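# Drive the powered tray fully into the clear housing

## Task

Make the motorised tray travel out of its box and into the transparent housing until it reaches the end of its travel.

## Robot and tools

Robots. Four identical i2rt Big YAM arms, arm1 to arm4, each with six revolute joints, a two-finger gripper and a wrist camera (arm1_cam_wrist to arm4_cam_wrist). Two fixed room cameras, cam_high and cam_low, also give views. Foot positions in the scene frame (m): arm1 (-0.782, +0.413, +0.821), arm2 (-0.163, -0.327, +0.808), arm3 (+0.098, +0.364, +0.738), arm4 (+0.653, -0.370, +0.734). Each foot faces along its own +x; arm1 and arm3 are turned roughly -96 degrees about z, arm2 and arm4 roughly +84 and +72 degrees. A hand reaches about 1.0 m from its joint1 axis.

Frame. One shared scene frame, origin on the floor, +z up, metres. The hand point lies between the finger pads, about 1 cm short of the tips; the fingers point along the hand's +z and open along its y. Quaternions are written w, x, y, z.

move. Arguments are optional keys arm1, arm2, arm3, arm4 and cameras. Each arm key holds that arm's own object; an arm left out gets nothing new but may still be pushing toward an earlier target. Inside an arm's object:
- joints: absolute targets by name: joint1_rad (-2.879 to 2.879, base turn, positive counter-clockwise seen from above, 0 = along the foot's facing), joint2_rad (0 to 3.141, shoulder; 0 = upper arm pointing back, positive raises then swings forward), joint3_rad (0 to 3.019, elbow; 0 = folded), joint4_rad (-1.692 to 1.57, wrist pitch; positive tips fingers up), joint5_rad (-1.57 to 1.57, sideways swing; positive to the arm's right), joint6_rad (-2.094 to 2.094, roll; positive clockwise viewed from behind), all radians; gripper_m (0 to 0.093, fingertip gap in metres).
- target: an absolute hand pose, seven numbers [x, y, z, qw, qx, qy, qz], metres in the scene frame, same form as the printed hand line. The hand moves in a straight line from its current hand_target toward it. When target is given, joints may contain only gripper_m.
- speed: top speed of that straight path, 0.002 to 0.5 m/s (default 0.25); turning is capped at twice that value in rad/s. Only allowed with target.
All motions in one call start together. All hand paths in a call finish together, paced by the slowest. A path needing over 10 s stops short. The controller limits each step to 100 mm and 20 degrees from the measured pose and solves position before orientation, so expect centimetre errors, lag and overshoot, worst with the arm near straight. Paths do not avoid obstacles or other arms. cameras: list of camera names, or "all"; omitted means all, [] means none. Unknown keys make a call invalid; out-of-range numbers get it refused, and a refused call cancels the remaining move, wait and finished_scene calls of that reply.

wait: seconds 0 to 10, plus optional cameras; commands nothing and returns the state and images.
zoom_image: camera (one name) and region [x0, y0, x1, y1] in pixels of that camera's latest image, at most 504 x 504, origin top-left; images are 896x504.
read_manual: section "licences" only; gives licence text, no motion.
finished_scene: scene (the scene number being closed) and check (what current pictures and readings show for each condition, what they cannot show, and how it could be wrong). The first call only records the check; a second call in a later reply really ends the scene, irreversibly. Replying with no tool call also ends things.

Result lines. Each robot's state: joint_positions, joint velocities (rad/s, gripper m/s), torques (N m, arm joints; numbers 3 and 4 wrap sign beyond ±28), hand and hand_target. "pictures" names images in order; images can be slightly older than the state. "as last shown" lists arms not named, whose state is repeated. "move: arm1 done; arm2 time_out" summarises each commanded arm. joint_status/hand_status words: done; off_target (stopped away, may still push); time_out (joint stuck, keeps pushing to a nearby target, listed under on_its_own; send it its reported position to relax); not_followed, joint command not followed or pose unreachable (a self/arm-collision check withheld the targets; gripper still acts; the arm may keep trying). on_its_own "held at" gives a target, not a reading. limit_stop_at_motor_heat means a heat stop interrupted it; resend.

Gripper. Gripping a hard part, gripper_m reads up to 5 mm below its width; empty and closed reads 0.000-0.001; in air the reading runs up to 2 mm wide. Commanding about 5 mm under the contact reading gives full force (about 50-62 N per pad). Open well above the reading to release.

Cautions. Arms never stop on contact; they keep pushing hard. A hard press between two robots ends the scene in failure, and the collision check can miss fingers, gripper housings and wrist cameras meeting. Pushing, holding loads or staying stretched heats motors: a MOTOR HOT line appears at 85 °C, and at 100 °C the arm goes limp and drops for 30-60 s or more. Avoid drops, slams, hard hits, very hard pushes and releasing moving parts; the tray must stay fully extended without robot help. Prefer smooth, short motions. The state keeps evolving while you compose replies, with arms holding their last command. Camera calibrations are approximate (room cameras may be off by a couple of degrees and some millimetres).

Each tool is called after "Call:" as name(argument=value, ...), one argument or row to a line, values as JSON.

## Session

Call:
move(
  cameras=["all"],
)

Scene clock: 0.00 s.
Joint torques (N m): no reading
Heat: arm1: hottest joint3_rad 26 °C; arm2: hottest joint2_rad 26 °C; arm3: hottest joint2_rad 27 °C; arm4: hottest joint2_rad 26 °C.
Joint velocities: arm1=[-0.015 -0.005 -0.007 -0.002 -0.022 0.007 0] | arm2=[-0.005 0.005 -0.007 -0.007 0.037 -0.051 0] | arm3=[0.005 0.005 -0.007 0.002 -0.051 0.037 0] | arm4=[-0.015 -0.005 0.007 0.002 -0.081 -0.051 0]
arm1.joint_positions: joint1_rad=+0.354 joint2_rad=+0.292 joint3_rad=+1.520 joint4_rad=-1.183 joint5_rad=-0.290 joint6_rad=+0.007 gripper_m=+0.094
arm1.joint_status: not commanded
arm1.hand: x=-0.7281 y=+0.3830 z=+1.4967 quat_wxyz=(-0.629, -0.341, -0.599, +0.359) (m; scene frame)
arm1.hand_target: x=-0.7293 y=+0.3877 z=+1.5028 quat_wxyz=(-0.633, -0.336, -0.595, +0.364) (m; scene frame)
arm1.hand_status: not commanded
arm2.joint_positions: joint1_rad=+0.060 joint2_rad=+0.271 joint3_rad=+1.681 joint4_rad=-1.271 joint5_rad=-0.291 joint6_rad=+0.562 gripper_m=+0.094
arm2.joint_status: not commanded
arm2.hand: x=-0.2195 y=-0.3540 z=+1.5143 quat_wxyz=(-0.295, +0.401, -0.522, -0.692) (m; scene frame)
arm2.hand_target: x=-0.2197 y=-0.3599 z=+1.5170 quat_wxyz=(-0.298, +0.399, -0.517, -0.696) (m; scene frame)
arm2.hand_status: not commanded
arm3.joint_positions: joint1_rad=+0.655 joint2_rad=+0.406 joint3_rad=+1.632 joint4_rad=-1.302 joint5_rad=+0.298 joint6_rad=+0.629 gripper_m=+0.094
arm3.joint_status: not commanded
arm3.hand: x=+0.0853 y=+0.2702 z=+1.4209 quat_wxyz=(-0.641, -0.599, -0.427, +0.220) (m; scene frame)
arm3.hand_target: x=+0.0819 y=+0.2752 z=+1.4262 quat_wxyz=(-0.648, -0.595, -0.422, +0.220) (m; scene frame)
arm3.hand_status: not commanded
arm4.joint_positions: joint1_rad=-0.128 joint2_rad=+0.597 joint3_rad=+1.426 joint4_rad=-1.450 joint5_rad=-0.033 joint6_rad=-0.413 gripper_m=+0.094
arm4.joint_status: not commanded
arm4.hand: x=+0.7188 y=-0.1727 z=+1.2704 quat_wxyz=(-0.414, +0.652, -0.607, -0.187) (m; scene frame)
arm4.hand_target: x=+0.7179 y=-0.1748 z=+1.2841 quat_wxyz=(-0.427, +0.647, -0.602, -0.193) (m; scene frame)
arm4.hand_status: not commanded
pictures: arm1_cam_wrist, arm2_cam_wrist, arm3_cam_wrist, arm4_cam_wrist, cam_high, cam_low
camera_calibration:
arm1_cam_wrist: T_world_to_cam=[[-0.851786, -0.523867, 0.00483707, -0.426234], [-0.300699, 0.481321, -0.823353, 0.830534], [0.428999, -0.702775, -0.567509, 1.55186], [0, 0, 0, 1]] pos_world=[-0.779065, 0.467562, 1.56658]
arm2_cam_wrist: T_world_to_cam=[[0.834515, 0.267974, -0.48143, 1.00513], [-0.261022, -0.577217, -0.773749, 0.914197], [-0.485234, 0.771369, -0.411749, 0.917717], [0, 0, 0, 1]] pos_world=[-0.154864, -0.449558, 1.56913]
arm3_cam_wrist: T_world_to_cam=[[-0.791399, -0.188329, -0.581567, 0.943816], [0.267075, 0.749239, -0.606063, 0.638712], [0.549872, -0.634959, -0.542649, 1.0235], [0, 0, 0, 1]] pos_world=[0.0135542, 0.349084, 1.4914]
arm4_cam_wrist: T_world_to_cam=[[0.943109, -0.086495, 0.321035, -1.10218], [-0.00160589, -0.966742, -0.255747, 0.163498], [0.332479, 0.240682, -0.911883, 1.08557], [0, 0, 0, 1]] pos_world=[0.678808, -0.19855, 1.38556]

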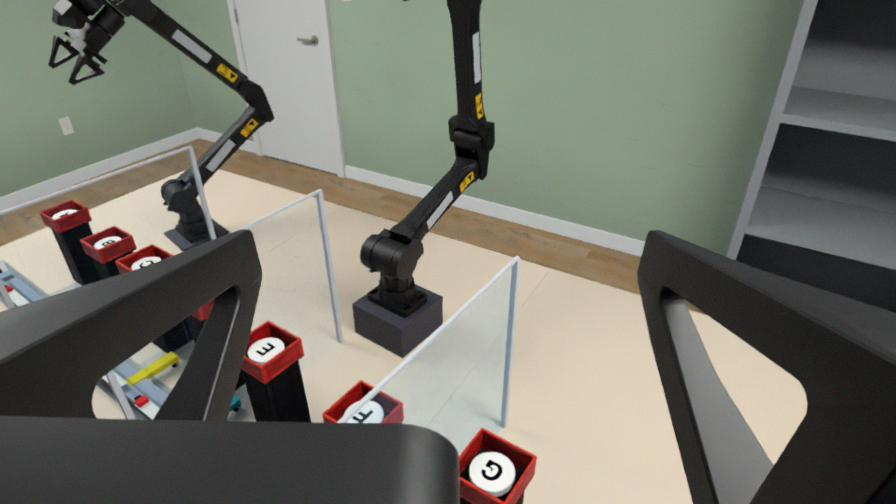

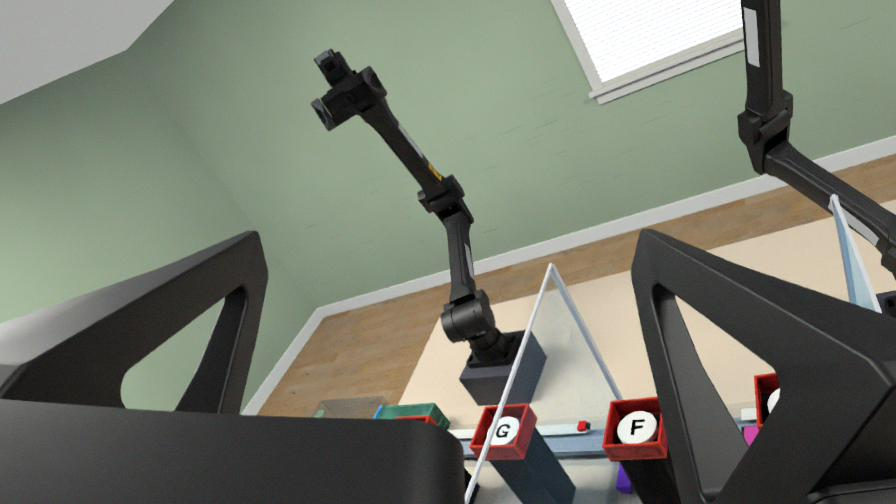

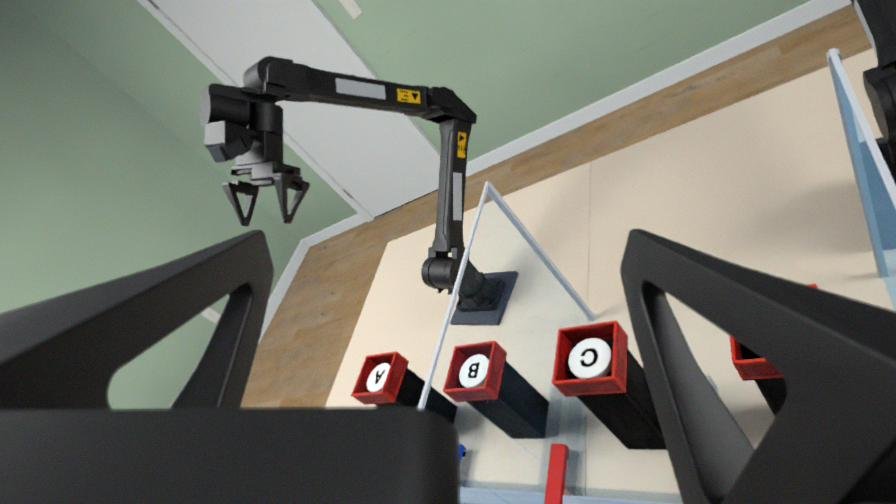

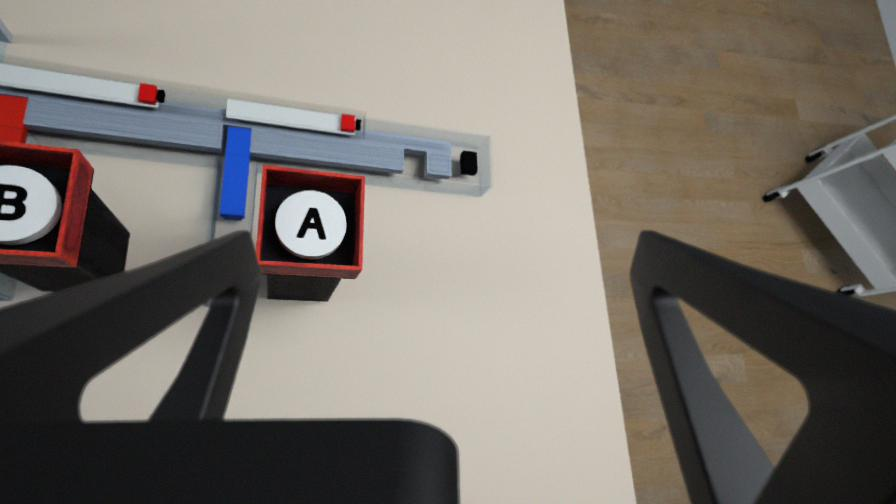

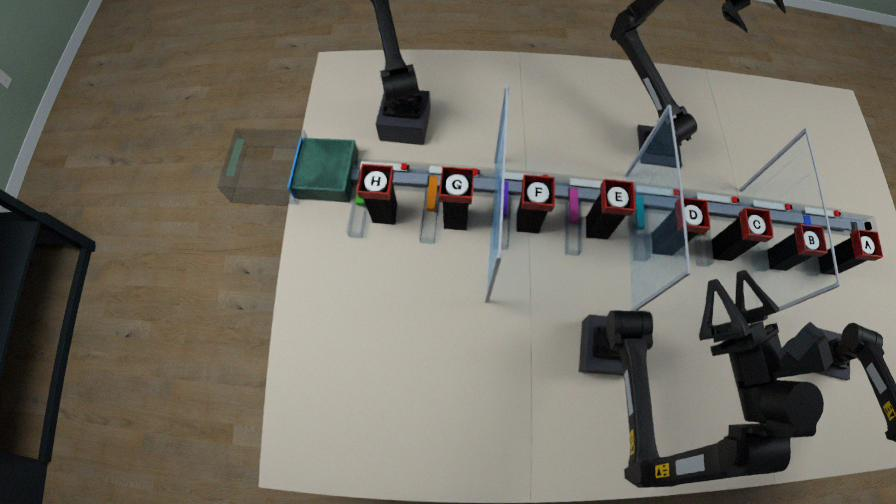

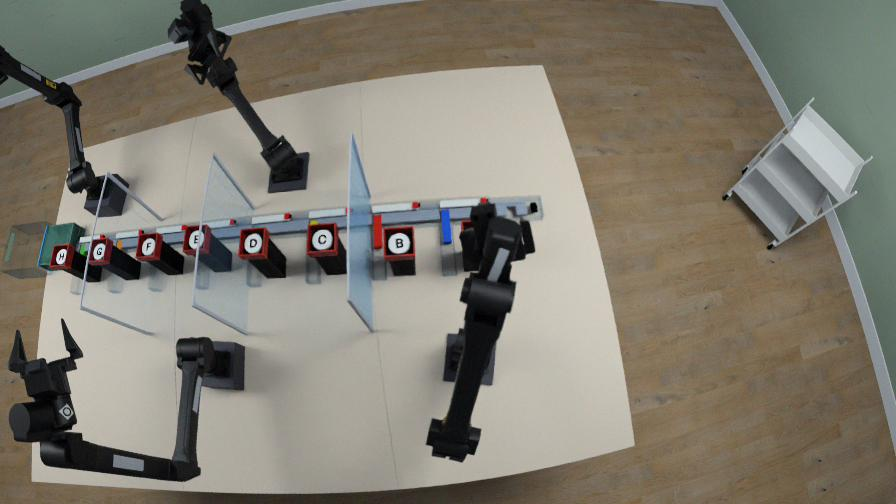

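Call:
zoom_image(
  camera="cam_high",
  region=[340, 150, 600, 260],
)

Call:
zoom_image(
  camera="cam_high",
  region=[560, 160, 896, 300],
)

Call:
zoom_image(
  camera="cam_low",
  region=[40, 200, 300, 310],
)

Call:
zoom_image(
  camera="cam_low",
  region=[290, 170, 560, 300],
)

Scaled by 1.938 from the camera's 896x504 image, which has a finer 1280x720 frame.

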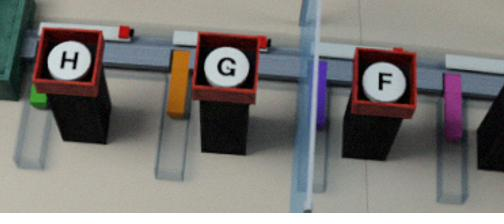

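Scaled by 1.500 from the camera's 896x504 image, which has a finer 1280x720 frame.

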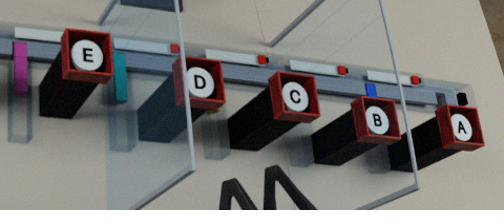

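Scaled by 1.938 from the camera's 896x504 image, which has a finer 1280x720 frame.

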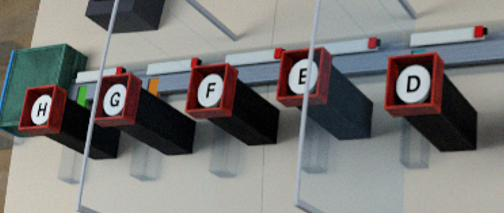

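Scaled by 1.867 from the camera's 896x504 image, which has a finer 1280x720 frame.

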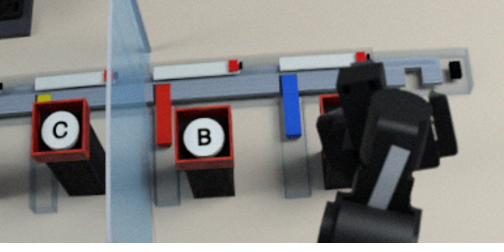

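Call:
move(
  arm1={"target": [-0.8255, 0.067, 1.04, 0, 0.7071, 0.7071, 0], "speed": 0.45, "joints": {"gripper_m": 0.0}},
  arm2={"target": [-0.3815, 0.073, 1.04, 0, 0.7071, -0.7071, 0], "speed": 0.45, "joints": {"gripper_m": 0.0}},
  arm3={"target": [0.060, -0.003, 1.04, 0, 0.7071, 0.7071, 0], "speed": 0.45, "joints": {"gripper_m": 0.0}},
  arm4={"target": [0.493, -0.022, 1.04, 0, 0.7071, -0.7071, 0], "speed": 0.45, "joints": {"gripper_m": 0.0}},
  cameras=["all"],
)

Scene clock: 9.10 s.
Joint torques (N m): arm1=[1.03 -6.83 11.69 0.43 0.19 -0.15] | arm2=[0.38 -14.15 14.05 -0.58 0.16 0.21] | arm3=[-2.43 -10.05 15.3 0.08 -0.21 -0.23] | arm4=[1.08 -9.11 13.79 0.1 -0.14 0.06]
Heat: arm1: hottest joint3_rad 27 °C; arm2: hottest joint2_rad 27 °C; arm3: hottest joint2_rad 27 °C; arm4: hottest joint3_rad 27 °C.
move: arm1 off_target; arm2 off_target; arm3 off_target; arm4 off_target
Joint velocities: arm1=[-0.024 0.005 0.012 0.002 -0.007 0.007 -0.001] | arm2=[0.015 -0.005 0.002 -0.002 -0.022 -0.007 0] | arm3=[-0.005 -0.015 0.002 -0.007 0.037 0.007 -0.001] | arm4=[-0.005 0.005 -0.002 0.007 -0.037 0.007 0]
arm1.joint_positions: joint1_rad=-0.046 joint2_rad=+1.238 joint3_rad=+1.057 joint4_rad=-1.450 joint5_rad=-0.030 joint6_rad=-0.137 gripper_m=+0.000
arm1.joint_status: all done
arm1.hand: x=-0.8287 y=+0.0938 z=+1.0185 quat_wxyz=(+0.002, -0.713, -0.700, -0.034) (m; scene frame)
arm1.hand_target: x=-0.8296 y=+0.0789 z=+1.0395 quat_wxyz=(-0.011, -0.709, -0.705, -0.013) (m; scene frame)
arm1.hand_status: off_target (0.034 m and 4.1 deg from the pose sent, 0.564 m and 96.7 deg at the start; pose on its path clipped on 19 of 108 steps)
arm2.joint_positions: joint1_rad=+0.582 joint2_rad=+1.499 joint3_rad=+1.378 joint4_rad=-1.464 joint5_rad=-0.006 joint6_rad=+0.470 gripper_m=+0.001
arm2.joint_status: all done
arm2.hand: x=-0.3676 y=+0.0607 z=+1.0276 quat_wxyz=(+0.001, +0.710, -0.704, +0.008) (m; scene frame)
arm2.hand_target: x=-0.3761 y=+0.0694 z=+1.0375 quat_wxyz=(-0.003, +0.710, -0.704, +0.001) (m; scene frame)
arm2.hand_status: off_target (0.022 m and 1.1 deg from the pose sent, 0.658 m and 98.5 deg at the start; pose on its path clipped on 30 of 108 steps)
arm3.joint_positions: joint1_rad=-0.033 joint2_rad=+1.244 joint3_rad=+1.322 joint4_rad=-1.657 joint5_rad=-0.004 joint6_rad=-0.101 gripper_m=+0.000
arm3.joint_status: all done
arm3.hand: x=+0.0601 y=+0.0183 z=+1.0280 quat_wxyz=(+0.002, -0.707, -0.707, -0.013) (m; scene frame)
arm3.hand_target: x=+0.0552 y=+0.0072 z=+1.0395 quat_wxyz=(-0.005, -0.707, -0.707, -0.007) (m; scene frame)
arm3.hand_status: off_target (0.024 m and 1.6 deg from the pose sent, 0.469 m and 87.0 deg at the start; pose on its path clipped on 49 of 108 steps; a joint's target at an end of its range on 14 of 108 steps)
arm4.joint_positions: joint1_rad=+0.668 joint2_rad=+1.332 joint3_rad=+1.387 joint4_rad=-1.658 joint5_rad=+0.004 joint6_rad=+0.421 gripper_m=+0.000
arm4.joint_status: all done
arm4.hand: x=+0.4966 y=-0.0304 z=+1.0200 quat_wxyz=(+0.006, +0.712, -0.702, +0.020) (m; scene frame)
arm4.hand_target: x=+0.4891 y=-0.0217 z=+1.0361 quat_wxyz=(-0.001, +0.710, -0.704, -0.003) (m; scene frame)
arm4.hand_status: off_target (0.022 m and 2.5 deg from the pose sent, 0.356 m and 54.2 deg at the start)
pictures: arm1_cam_wrist, arm2_cam_wrist, arm3_cam_wrist, arm4_cam_wrist, cam_high, cam_low
camera_calibration:
arm1_cam_wrist: T_world_to_cam=[[-0.997877, 0.0195274, -0.0621282, -0.764987], [-0.0253718, 0.762044, 0.647028, -0.749946], [0.0599792, 0.64723, -0.759931, 0.884003], [0, 0, 0, 1]] pos_world=[-0.835412, 0.0142764, 1.10949]
arm2_cam_wrist: T_world_to_cam=[[0.999595, 0.0166621, 0.0230827, 0.34089], [-0.000612753, -0.798044, 0.602598, -0.566855], [0.0284616, -0.602368, -0.797711, 0.994466], [0, 0, 0, 1]] pos_world=[-0.369403, 0.14098, 1.12701]
arm3_cam_wrist: T_world_to_cam=[[-0.999813, 0.00311157, -0.0190725, 0.078708], [-0.0091279, 0.793873, 0.608016, -0.636191], [0.017033, 0.608076, -0.793696, 0.931554], [0, 0, 0, 1]] pos_world=[0.057019, -0.0616463, 1.12769]
arm4_cam_wrist: T_world_to_cam=[[0.999391, 0.0168316, 0.0305765, -0.528515], [-0.00579315, -0.783896, 0.620865, -0.649802], [0.0344189, -0.620663, -0.783321, 0.887612], [0, 0, 0, 1]] pos_world=[0.493878, 0.0504267, 1.11488]

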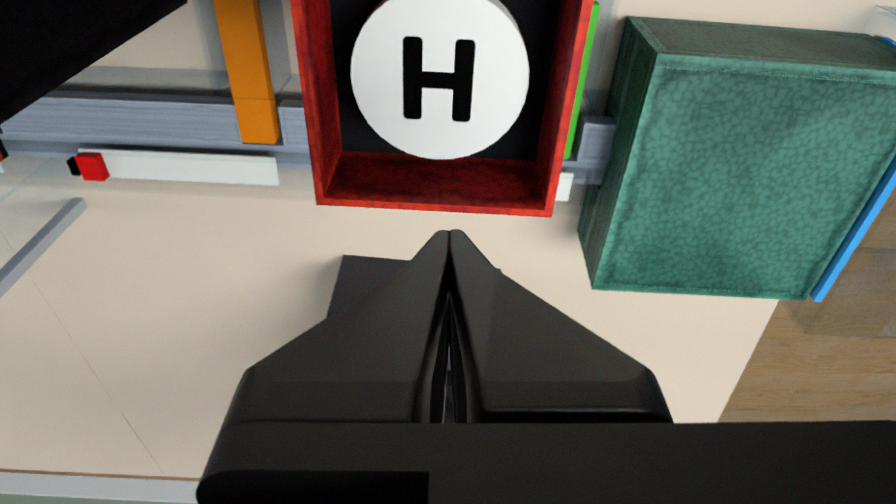

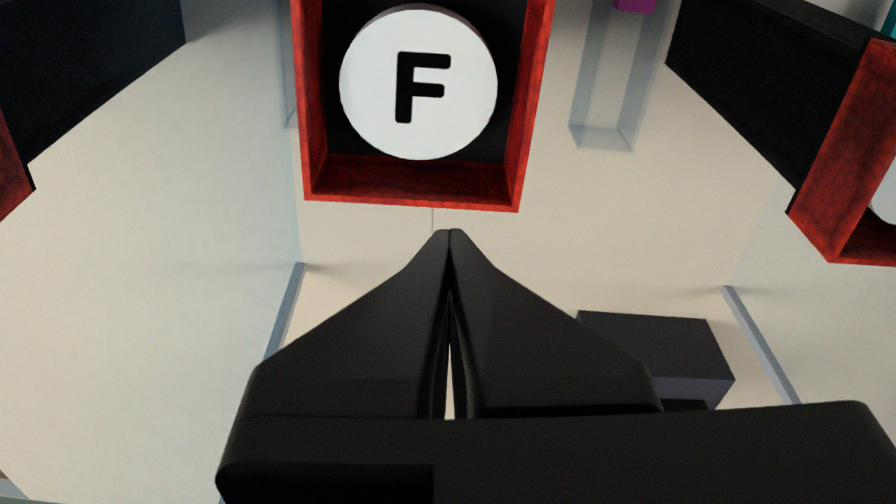

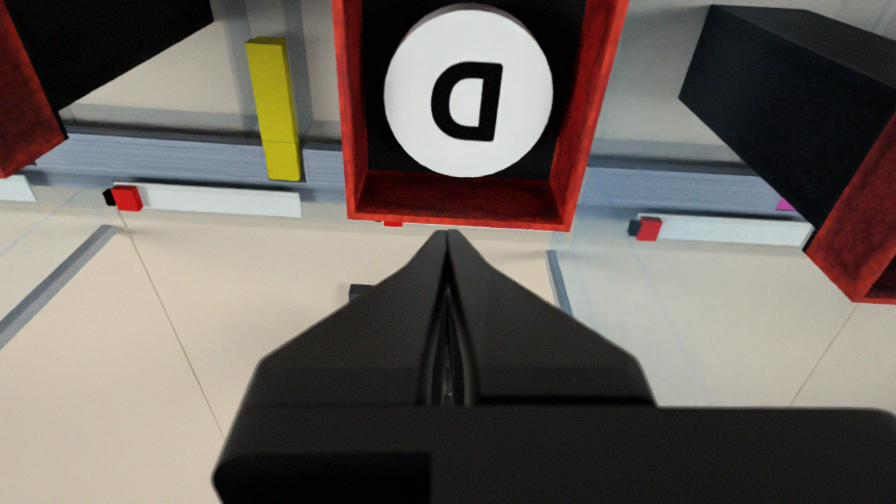

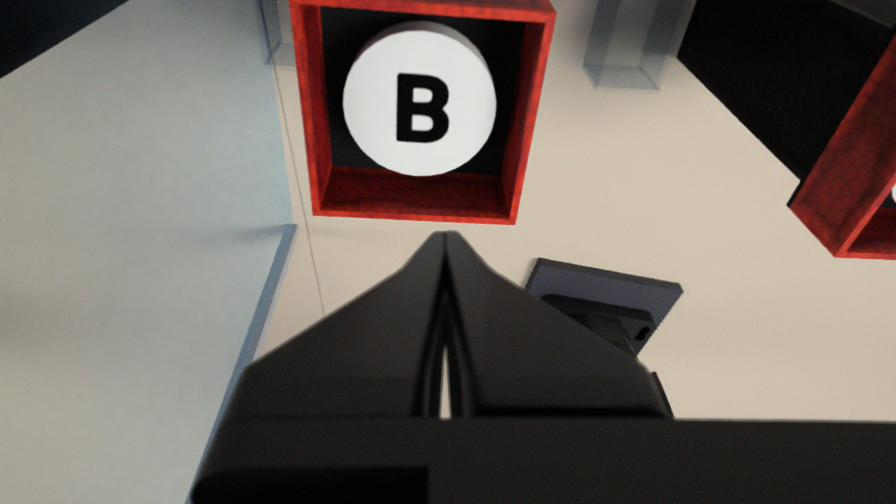

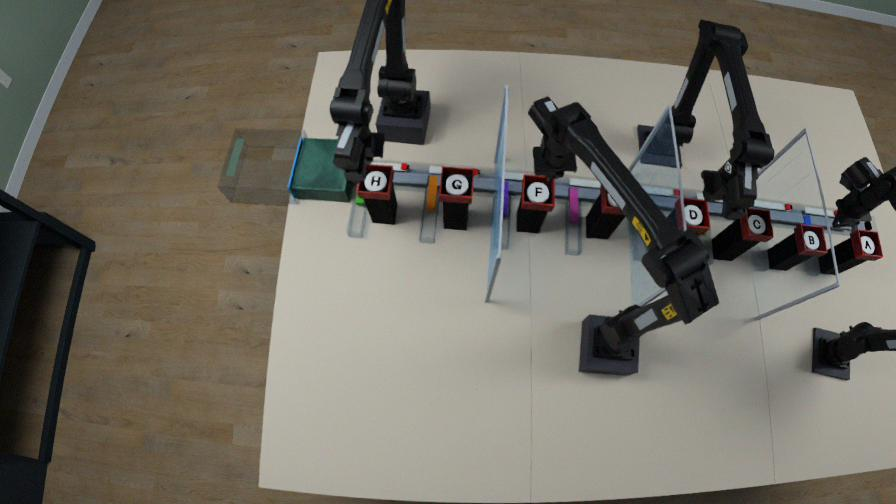

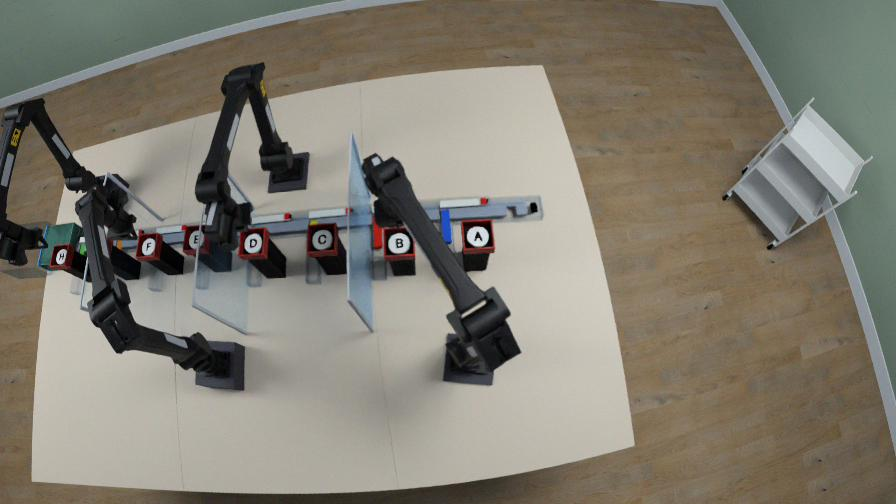

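Call:
move(
  arm1={"target": [-0.827, 0.107, 0.838, 0, 0.7071, 0.7071, 0], "speed": 0.2},
  arm2={"target": [-0.376, 0.041, 0.830, 0, 0.7071, -0.7071, 0], "speed": 0.2},
  arm3={"target": [0.049, 0.019, 0.855, 0, 0.7071, 0.7071, 0], "speed": 0.2},
  arm4={"target": [0.486, -0.056, 0.810, 0, 0.7071, -0.7071, 0], "speed": 0.2},
  cameras=["all"],
)

Scene clock: 13.47 s.
Joint torques (N m): arm1=[1.03 3.66 0.87 3.19 0.2 -0.12] | arm2=[1.26 -2.73 3.17 2.45 -0.03 0.22] | arm3=[-3.08 0.21 2.45 2.33 0.16 -0.24] | arm4=[1.79 3.55 -0.09 2.04 -0.35 0.08]
Heat: arm1: hottest joint3_rad 28 °C; arm2: hottest joint2_rad 27 °C; arm3: hottest joint2_rad 27 °C; arm4: hottest joint3_rad 28 °C.
move: arm1 off_target; arm2 off_target; arm3 off_target; arm4 off_target
Joint velocities: arm1=[-0.015 0.005 -0.007 0.007 -0.066 -0.037 0.001] | arm2=[-0.005 -0.015 -0.002 0.012 -0.022 -0.022 -0.001] | arm3=[-0.015 0.005 -0.002 -0.002 0.051 0.037 0] | arm4=[-0.015 -0.024 0.002 -0.017 -0.007 0.022 0]
arm1.joint_positions: joint1_rad=-0.037 joint2_rad=+1.190 joint3_rad=+0.753 joint4_rad=-0.952 joint5_rad=+0.004 joint6_rad=-0.137 gripper_m=+0.000
arm1.joint_status: not commanded
arm1.hand: x=-0.8328 y=+0.0825 z=+0.9259 quat_wxyz=(-0.057, -0.708, -0.700, +0.073) (m; scene frame)
arm1.hand_target: x=-0.8250 y=+0.1237 z=+0.8550 quat_wxyz=(+0.001, -0.707, -0.708, +0.000) (m; scene frame)
arm1.hand_status: off_target (0.091 m and 10.6 deg from the pose sent, 0.181 m and 4.1 deg at the start)
arm2.joint_positions: joint1_rad=+0.600 joint2_rad=+1.471 joint3_rad=+1.053 joint4_rad=-0.982 joint5_rad=-0.006 joint6_rad=+0.508 gripper_m=+0.001
arm2.joint_status: not commanded
arm2.hand: x=-0.3755 y=+0.0614 z=+0.9232 quat_wxyz=(-0.025, +0.701, -0.708, -0.080) (m; scene frame)
arm2.hand_target: x=-0.3680 y=+0.0296 z=+0.8428 quat_wxyz=(-0.001, +0.707, -0.707, +0.001) (m; scene frame)
arm2.hand_status: off_target (0.095 m and 9.7 deg from the pose sent, 0.199 m and 1.1 deg at the start)
arm3.joint_positions: joint1_rad=-0.043 joint2_rad=+1.126 joint3_rad=+0.999 joint4_rad=-1.237 joint5_rad=-0.001 joint6_rad=-0.118 gripper_m=+0.000
arm3.joint_status: not commanded
arm3.hand: x=+0.0563 y=+0.0136 z=+0.9456 quat_wxyz=(-0.063, -0.702, -0.706, +0.072) (m; scene frame)
arm3.hand_target: x=+0.0525 y=+0.0358 z=+0.8671 quat_wxyz=(-0.001, -0.707, -0.707, -0.001) (m; scene frame)
arm3.hand_status: off_target (0.091 m and 11.0 deg from the pose sent, 0.173 m and 1.6 deg at the start)
arm4.joint_positions: joint1_rad=+0.704 joint2_rad=+1.210 joint3_rad=+0.971 joint4_rad=-1.134 joint5_rad=+0.012 joint6_rad=+0.476 gripper_m=+0.000
arm4.joint_status: not commanded
arm4.hand: x=+0.4867 y=-0.0368 z=+0.9079 quat_wxyz=(-0.035, +0.701, -0.707, -0.088) (m; scene frame)
arm4.hand_target: x=+0.4943 y=-0.0687 z=+0.8251 quat_wxyz=(-0.001, +0.707, -0.707, +0.000) (m; scene frame)
arm4.hand_status: off_target (0.100 m and 10.9 deg from the pose sent, 0.212 m and 2.5 deg at the start)
pictures: arm1_cam_wrist, arm2_cam_wrist, arm3_cam_wrist, arm4_cam_wrist, cam_high, cam_low
camera_calibration:
arm1_cam_wrist: T_world_to_cam=[[-0.999952, 0.00806187, 0.00548605, -0.837981], [0.00967234, 0.8915, 0.452917, -0.483308], [-0.00123947, 0.452948, -0.891536, 0.907961], [0, 0, 0, 1]] pos_world=[-0.832141, 0.0263663, 1.03298]
arm2_cam_wrist: T_world_to_cam=[[0.997887, 0.000748351, -0.0649637, 0.432748], [0.030906, -0.885011, 0.464543, -0.358747], [-0.057146, -0.465569, -0.883165, 0.950125], [0, 0, 0, 1]] pos_world=[-0.36645, 0.12453, 1.03388]
arm3_cam_wrist: T_world_to_cam=[[-0.999956, -0.00298244, 0.00894196, 0.0469657], [0.0011123, 0.904665, 0.426122, -0.412501], [-0.00936036, 0.426113, -0.904622, 0.977914], [0, 0, 0, 1]] pos_world=[0.056576, -0.043386, 1.06]
arm4_cam_wrist: T_world_to_cam=[[0.997869, 0.0000109366, -0.0652494, -0.427923], [0.0289135, -0.896535, 0.442029, -0.443988], [-0.0584935, -0.442973, -0.894625, 0.948946], [0, 0, 0, 1]] pos_world=[0.495356, 0.0223123, 1.01728]

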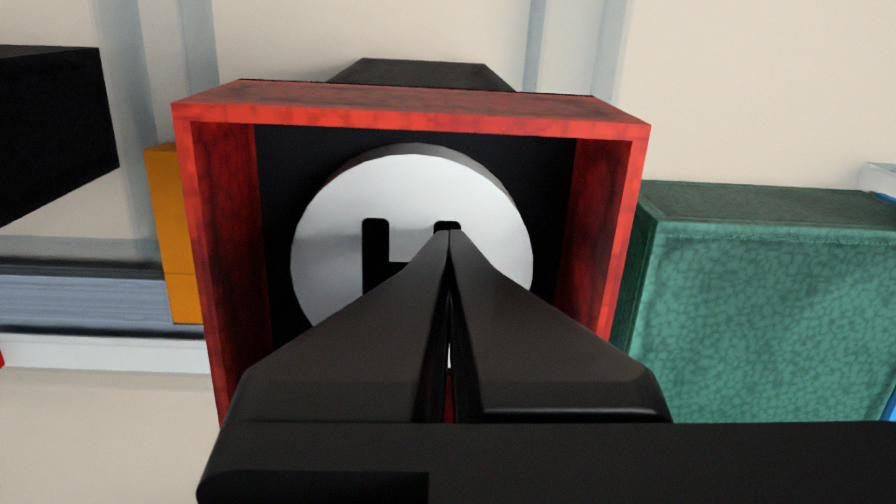

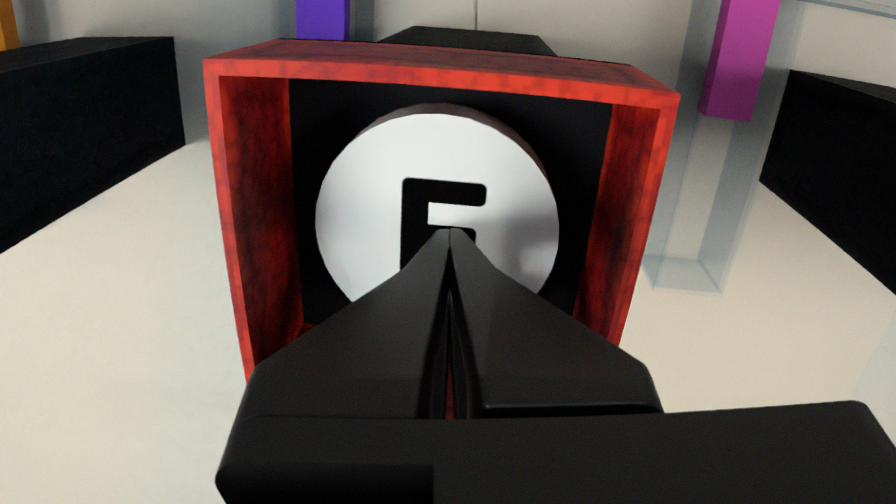

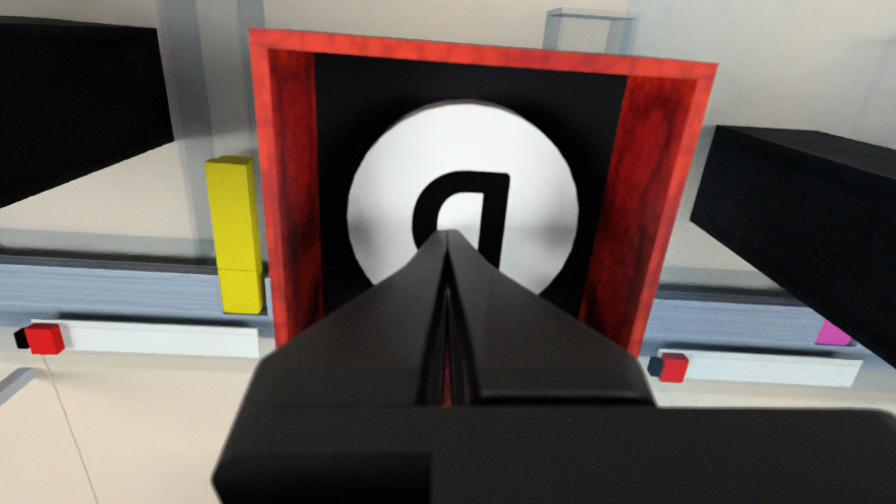

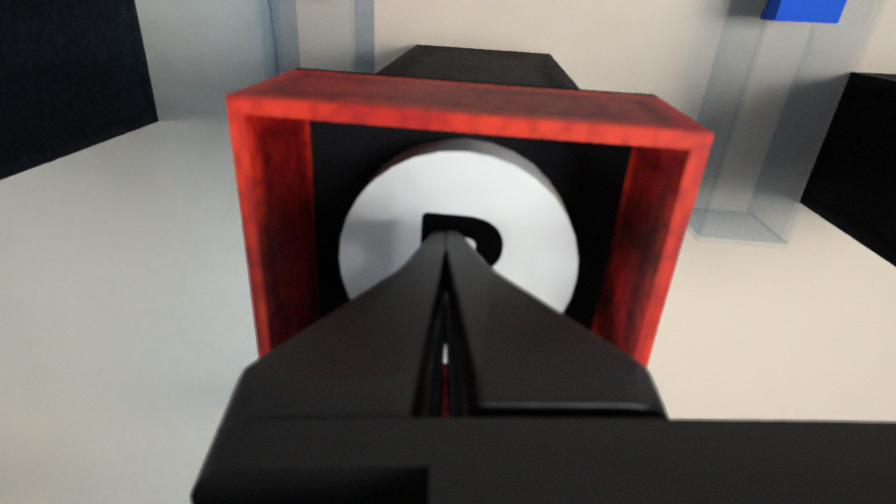

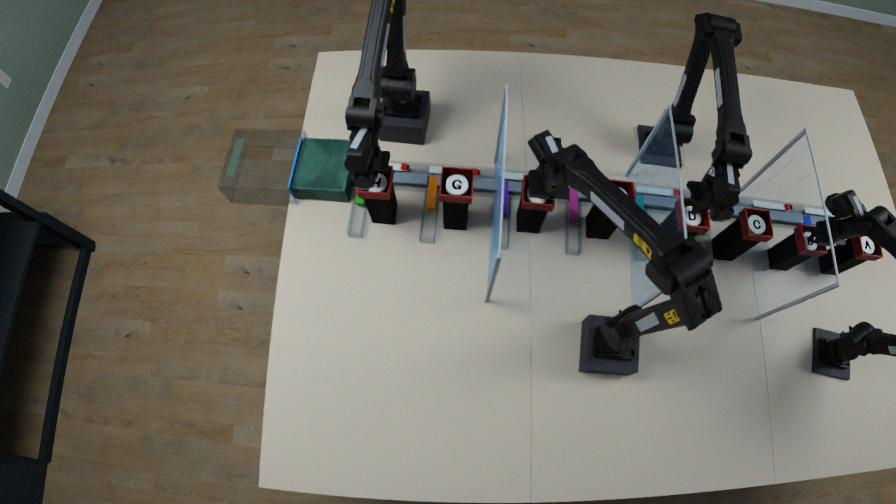

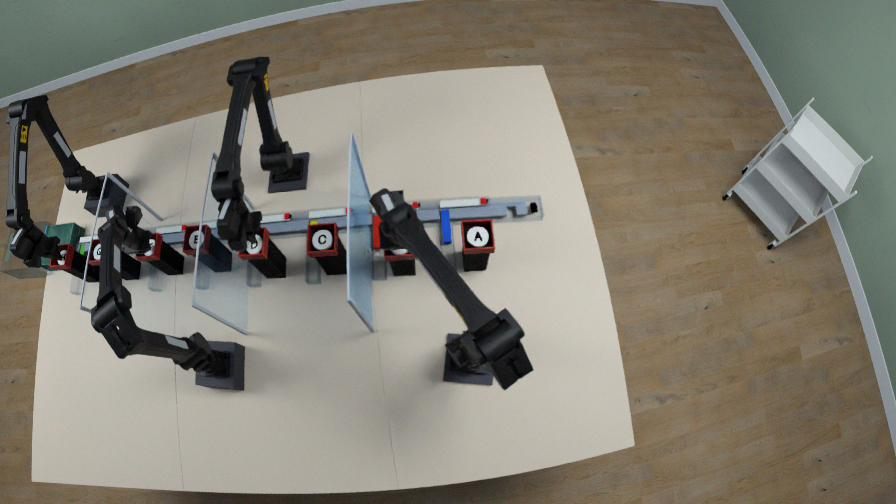

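Call:
zoom_image(
  camera="cam_high",
  region=[340, 150, 600, 260],
)

Call:
zoom_image(
  camera="cam_low",
  region=[40, 200, 300, 310],
)

Call:
zoom_image(
  camera="cam_low",
  region=[290, 170, 560, 300],
)

Call:
zoom_image(
  camera="cam_high",
  region=[560, 160, 896, 300],
)

Scaled by 1.938 from the camera's 896x504 image, which has a finer 1280x720 frame.

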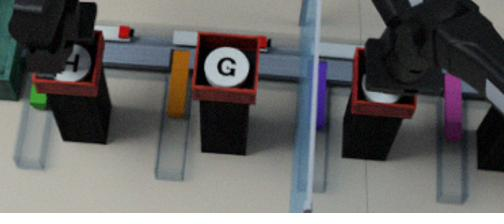

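Scaled by 1.938 from the camera's 896x504 image, which has a finer 1280x720 frame.

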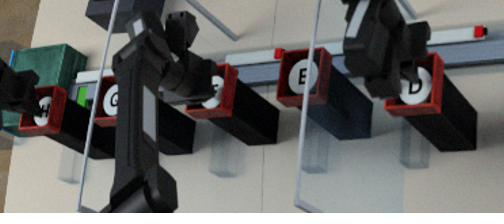

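Scaled by 1.867 from the camera's 896x504 image, which has a finer 1280x720 frame.

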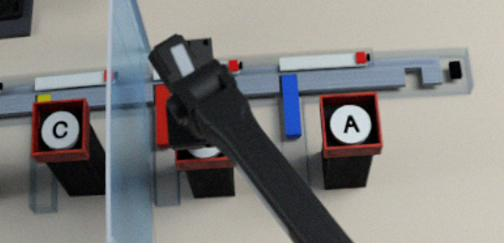

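Scaled by 1.500 from the camera's 896x504 image, which has a finer 1280x720 frame.

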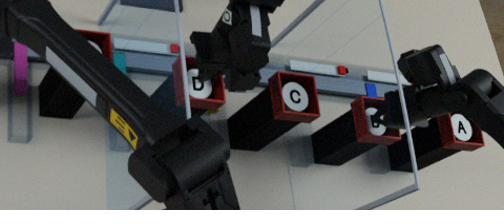

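Call:
wait(
  seconds=6,
  cameras=["cam_high", "cam_low", "arm1_cam_wrist"],
)

Call:
zoom_image(
  camera="cam_high",
  region=[340, 150, 600, 260],
)

Call:
zoom_image(
  camera="cam_low",
  region=[290, 170, 560, 300],
)

Call:
zoom_image(
  camera="cam_high",
  region=[560, 160, 896, 300],
)

Scene clock: 19.93 s.
Joint torques (N m): arm1=[1.08 3.72 0.9 3.12 0.2 -0.12] | arm2=[1.49 -2.78 3.19 2.4 -0.01 0.22] | arm3=[-2.96 0.21 2.44 2.35 0.15 -0.23] | arm4=[1.79 3.55 -0.09 2 -0.35 0.06]
Heat: arm1: hottest joint3_rad 27 °C; arm2: hottest joint2_rad 27 °C; arm3: hottest joint2_rad 27 °C; arm4: hottest joint3_rad 27 °C.
Joint velocities: arm1=[-0.024 -0.015 0.017 -0.002 -0.051 0.022 0] | arm2=[-0.005 -0.015 -0.002 -0.007 -0.051 -0.037 -0.001] | arm3=[-0.015 -0.015 0.002 -0.012 0.051 -0.037 0] | arm4=[-0.015 -0.015 -0.012 0.012 -0.066 -0.051 0.002]
arm1.joint_positions: joint1_rad=-0.037 joint2_rad=+1.190 joint3_rad=+0.753 joint4_rad=-0.952 joint5_rad=+0.004 joint6_rad=-0.137 gripper_m=+0.000
arm1.joint_status: not commanded
arm1.hand: x=-0.8328 y=+0.0824 z=+0.9259 quat_wxyz=(-0.057, -0.708, -0.700, +0.073) (m; scene frame)
arm1.hand_target: x=-0.8250 y=+0.1237 z=+0.8550 quat_wxyz=(+0.001, -0.707, -0.708, +0.000) (m; scene frame)
arm1.hand_status: off_target (0.091 m and 10.6 deg from the pose sent, 0.181 m and 4.1 deg at the start)
arm2.joint_positions: joint1_rad=+0.600 joint2_rad=+1.471 joint3_rad=+1.053 joint4_rad=-0.982 joint5_rad=-0.006 joint6_rad=+0.509 gripper_m=+0.001
arm2.joint_status: not commanded
arm2.hand: x=-0.3755 y=+0.0614 z=+0.9232 quat_wxyz=(-0.025, +0.701, -0.708, -0.080) (m; scene frame)
arm2.hand_target: x=-0.3680 y=+0.0296 z=+0.8428 quat_wxyz=(-0.001, +0.707, -0.707, +0.001) (m; scene frame)
arm2.hand_status: off_target (0.095 m and 9.7 deg from the pose sent, 0.199 m and 1.1 deg at the start)
arm3.joint_positions: joint1_rad=-0.043 joint2_rad=+1.126 joint3_rad=+0.999 joint4_rad=-1.237 joint5_rad=-0.001 joint6_rad=-0.118 gripper_m=+0.000
arm3.joint_status: not commanded
arm3.hand: x=+0.0563 y=+0.0136 z=+0.9456 quat_wxyz=(-0.063, -0.702, -0.706, +0.072) (m; scene frame)
arm3.hand_target: x=+0.0525 y=+0.0358 z=+0.8671 quat_wxyz=(-0.001, -0.707, -0.707, -0.001) (m; scene frame)
arm3.hand_status: off_target (0.091 m and 11.0 deg from the pose sent, 0.173 m and 1.6 deg at the start)
arm4.joint_positions: joint1_rad=+0.704 joint2_rad=+1.210 joint3_rad=+0.971 joint4_rad=-1.134 joint5_rad=+0.012 joint6_rad=+0.476 gripper_m=+0.000
arm4.joint_status: not commanded
arm4.hand: x=+0.4867 y=-0.0368 z=+0.9079 quat_wxyz=(-0.035, +0.701, -0.707, -0.088) (m; scene frame)
arm4.hand_target: x=+0.4944 y=-0.0687 z=+0.8251 quat_wxyz=(-0.001, +0.707, -0.707, +0.000) (m; scene frame)
arm4.hand_status: off_target (0.100 m and 10.9 deg from the pose sent, 0.212 m and 2.5 deg at the start)
wait: 6.00 s; at rest from the start
pictures: arm1_cam_wrist, cam_high, cam_low
camera_calibration:
arm1_cam_wrist: T_world_to_cam=[[-0.999952, 0.00806673, 0.005539, -0.838043], [0.00970017, 0.891671, 0.45258, -0.482914], [-0.00128813, 0.452612, -0.891707, 0.908163], [0, 0, 0, 1]] pos_world=[-0.832148, 0.0263155, 1.03301]

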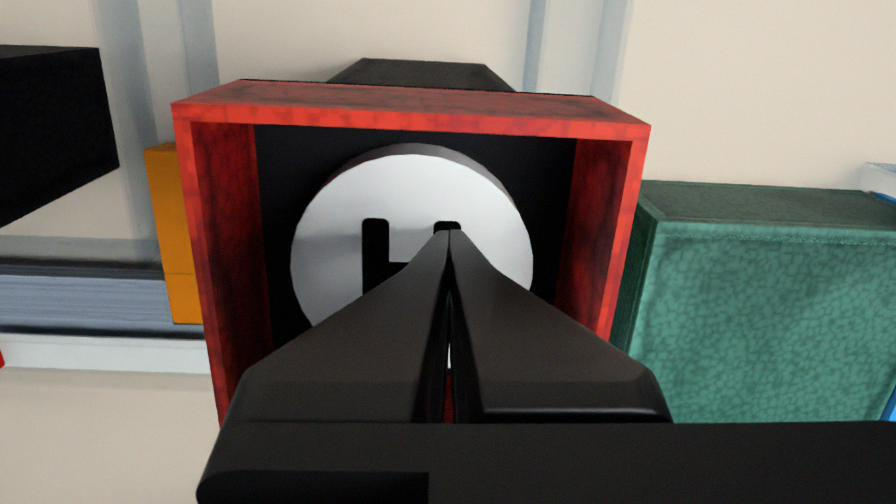

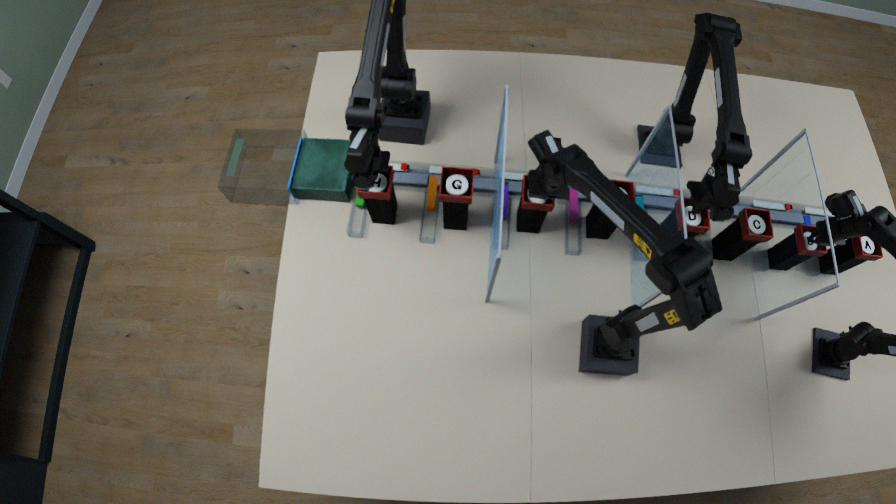

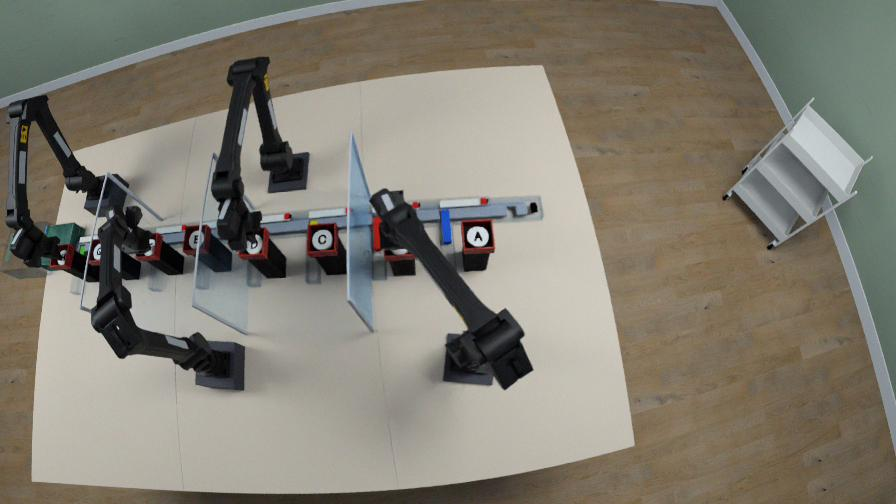

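Scaled by 1.938 from the camera's 896x504 image, which has a finer 1280x720 frame.

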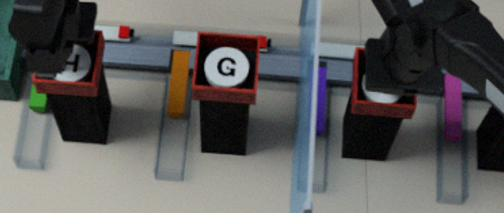

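Scaled by 1.867 from the camera's 896x504 image, which has a finer 1280x720 frame.

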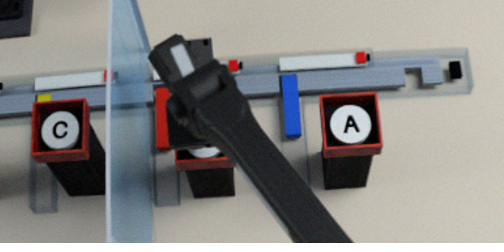

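Scaled by 1.500 from the camera's 896x504 image, which has a finer 1280x720 frame.

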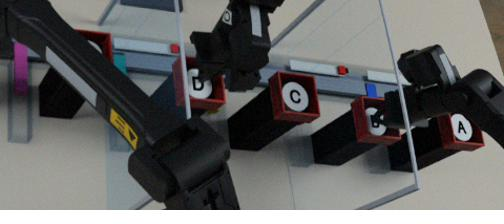

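Call:
wait(
  seconds=6,
  cameras=["cam_high", "cam_low"],
)

Call:
zoom_image(
  camera="cam_high",
  region=[340, 150, 600, 260],
)

Call:
zoom_image(
  camera="cam_low",
  region=[290, 170, 560, 300],
)

Call:
zoom_image(
  camera="cam_high",
  region=[610, 160, 730, 240],
)

Scene clock: 26.17 s.
Joint torques (N m): arm1=[0.97 3.72 0.92 3.14 0.19 -0.12] | arm2=[1.03 -2.37 3.1 2.26 0.02 0.22] | arm3=[-3.02 0.26 2.48 2.37 0.16 -0.24] | arm4=[1.79 3.55 -0.08 2 -0.35 0.06]
Heat: arm1: hottest joint3_rad 27 °C; arm2: hottest joint2_rad 27 °C; arm3: hottest joint2_rad 27 °C; arm4: hottest joint3_rad 27 °C.
Joint velocities: arm1=[-0.005 -0.024 -0.002 -0.012 0.007 -0.051 0] | arm2=[-0.005 -0.005 -0.002 -0.007 -0.007 0.051 0] | arm3=[-0.005 -0.015 -0.012 -0.002 -0.007 -0.007 0] | arm4=[-0.005 0.015 0.002 -0.007 -0.007 0.007 0]
arm1.joint_positions: joint1_rad=-0.037 joint2_rad=+1.190 joint3_rad=+0.753 joint4_rad=-0.952 joint5_rad=+0.004 joint6_rad=-0.137 gripper_m=+0.000
arm1.joint_status: not commanded
arm1.hand: x=-0.8328 y=+0.0824 z=+0.9259 quat_wxyz=(-0.057, -0.708, -0.700, +0.073) (m; scene frame)
arm1.hand_target: x=-0.8250 y=+0.1237 z=+0.8550 quat_wxyz=(+0.001, -0.707, -0.708, +0.000) (m; scene frame)
arm1.hand_status: off_target (0.091 m and 10.6 deg from the pose sent, 0.181 m and 4.1 deg at the start)
arm2.joint_positions: joint1_rad=+0.600 joint2_rad=+1.471 joint3_rad=+1.053 joint4_rad=-0.982 joint5_rad=-0.006 joint6_rad=+0.509 gripper_m=+0.001
arm2.joint_status: not commanded
arm2.hand: x=-0.3755 y=+0.0614 z=+0.9232 quat_wxyz=(-0.025, +0.701, -0.708, -0.080) (m; scene frame)
arm2.hand_target: x=-0.3680 y=+0.0296 z=+0.8428 quat_wxyz=(-0.001, +0.707, -0.707, +0.001) (m; scene frame)
arm2.hand_status: off_target (0.095 m and 9.7 deg from the pose sent, 0.199 m and 1.1 deg at the start)
arm3.joint_positions: joint1_rad=-0.043 joint2_rad=+1.126 joint3_rad=+0.999 joint4_rad=-1.237 joint5_rad=-0.001 joint6_rad=-0.118 gripper_m=+0.000
arm3.joint_status: not commanded
arm3.hand: x=+0.0563 y=+0.0136 z=+0.9456 quat_wxyz=(-0.063, -0.702, -0.706, +0.072) (m; scene frame)
arm3.hand_target: x=+0.0525 y=+0.0358 z=+0.8671 quat_wxyz=(-0.001, -0.707, -0.707, -0.001) (m; scene frame)
arm3.hand_status: off_target (0.091 m and 11.0 deg from the pose sent, 0.173 m and 1.6 deg at the start)
arm4.joint_positions: joint1_rad=+0.704 joint2_rad=+1.210 joint3_rad=+0.971 joint4_rad=-1.134 joint5_rad=+0.012 joint6_rad=+0.476 gripper_m=+0.000
arm4.joint_status: not commanded
arm4.hand: x=+0.4867 y=-0.0368 z=+0.9079 quat_wxyz=(-0.035, +0.701, -0.707, -0.088) (m; scene frame)
arm4.hand_target: x=+0.4944 y=-0.0687 z=+0.8251 quat_wxyz=(-0.001, +0.707, -0.707, +0.000) (m; scene frame)
arm4.hand_status: off_target (0.100 m and 10.9 deg from the pose sent, 0.212 m and 2.5 deg at the start)
wait: 6.00 s; at rest by 0.03 s
pictures: cam_high, cam_low

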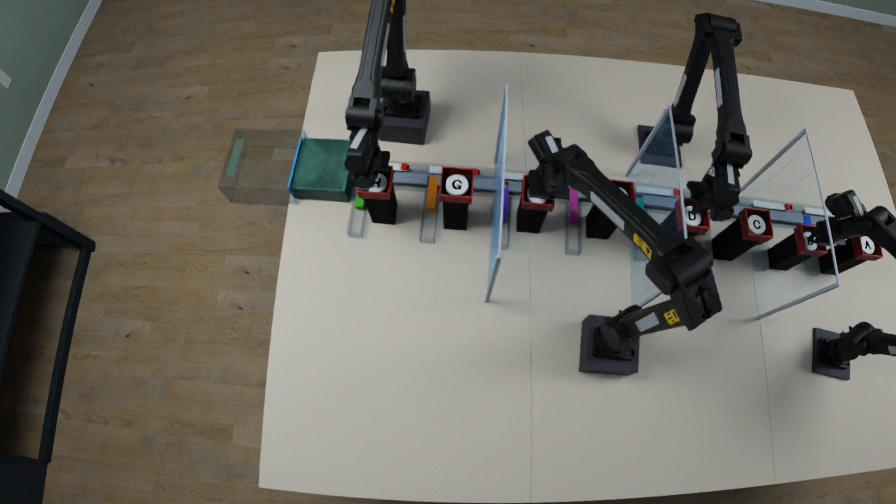

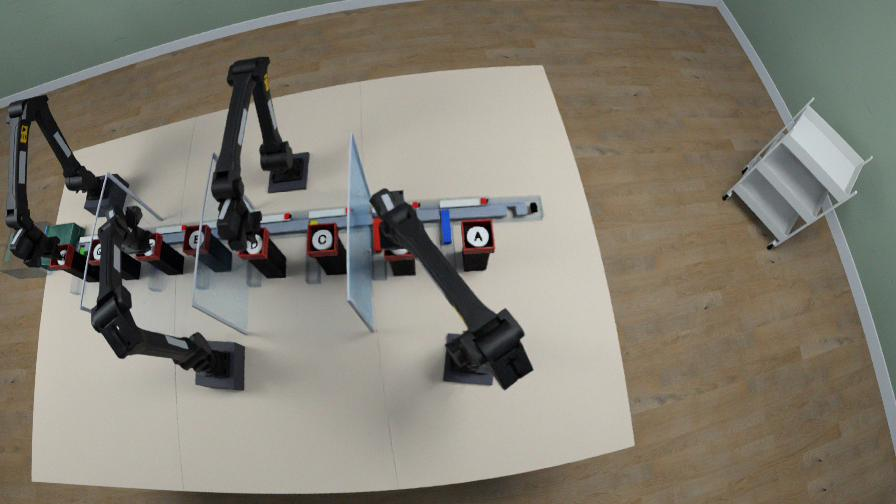

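Scaled by 1.938 from the camera's 896x504 image, which has a finer 1280x720 frame.

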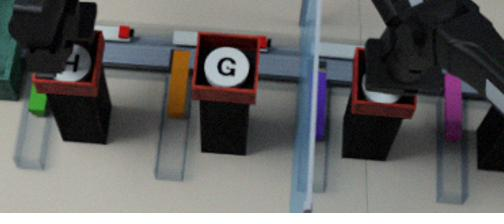

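Scaled by 1.867 from the camera's 896x504 image, which has a finer 1280x720 frame.

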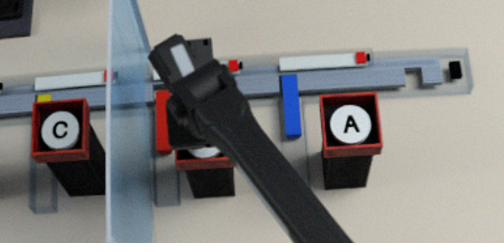

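Scaled by 4.200 from the camera's 896x504 image, which has a finer 1280x720 frame.

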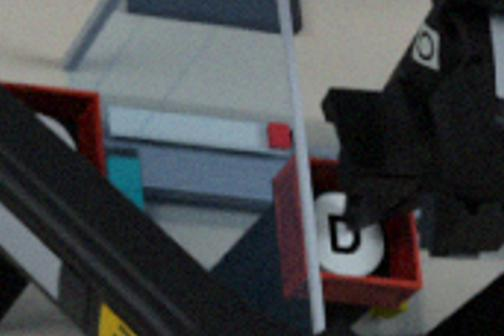

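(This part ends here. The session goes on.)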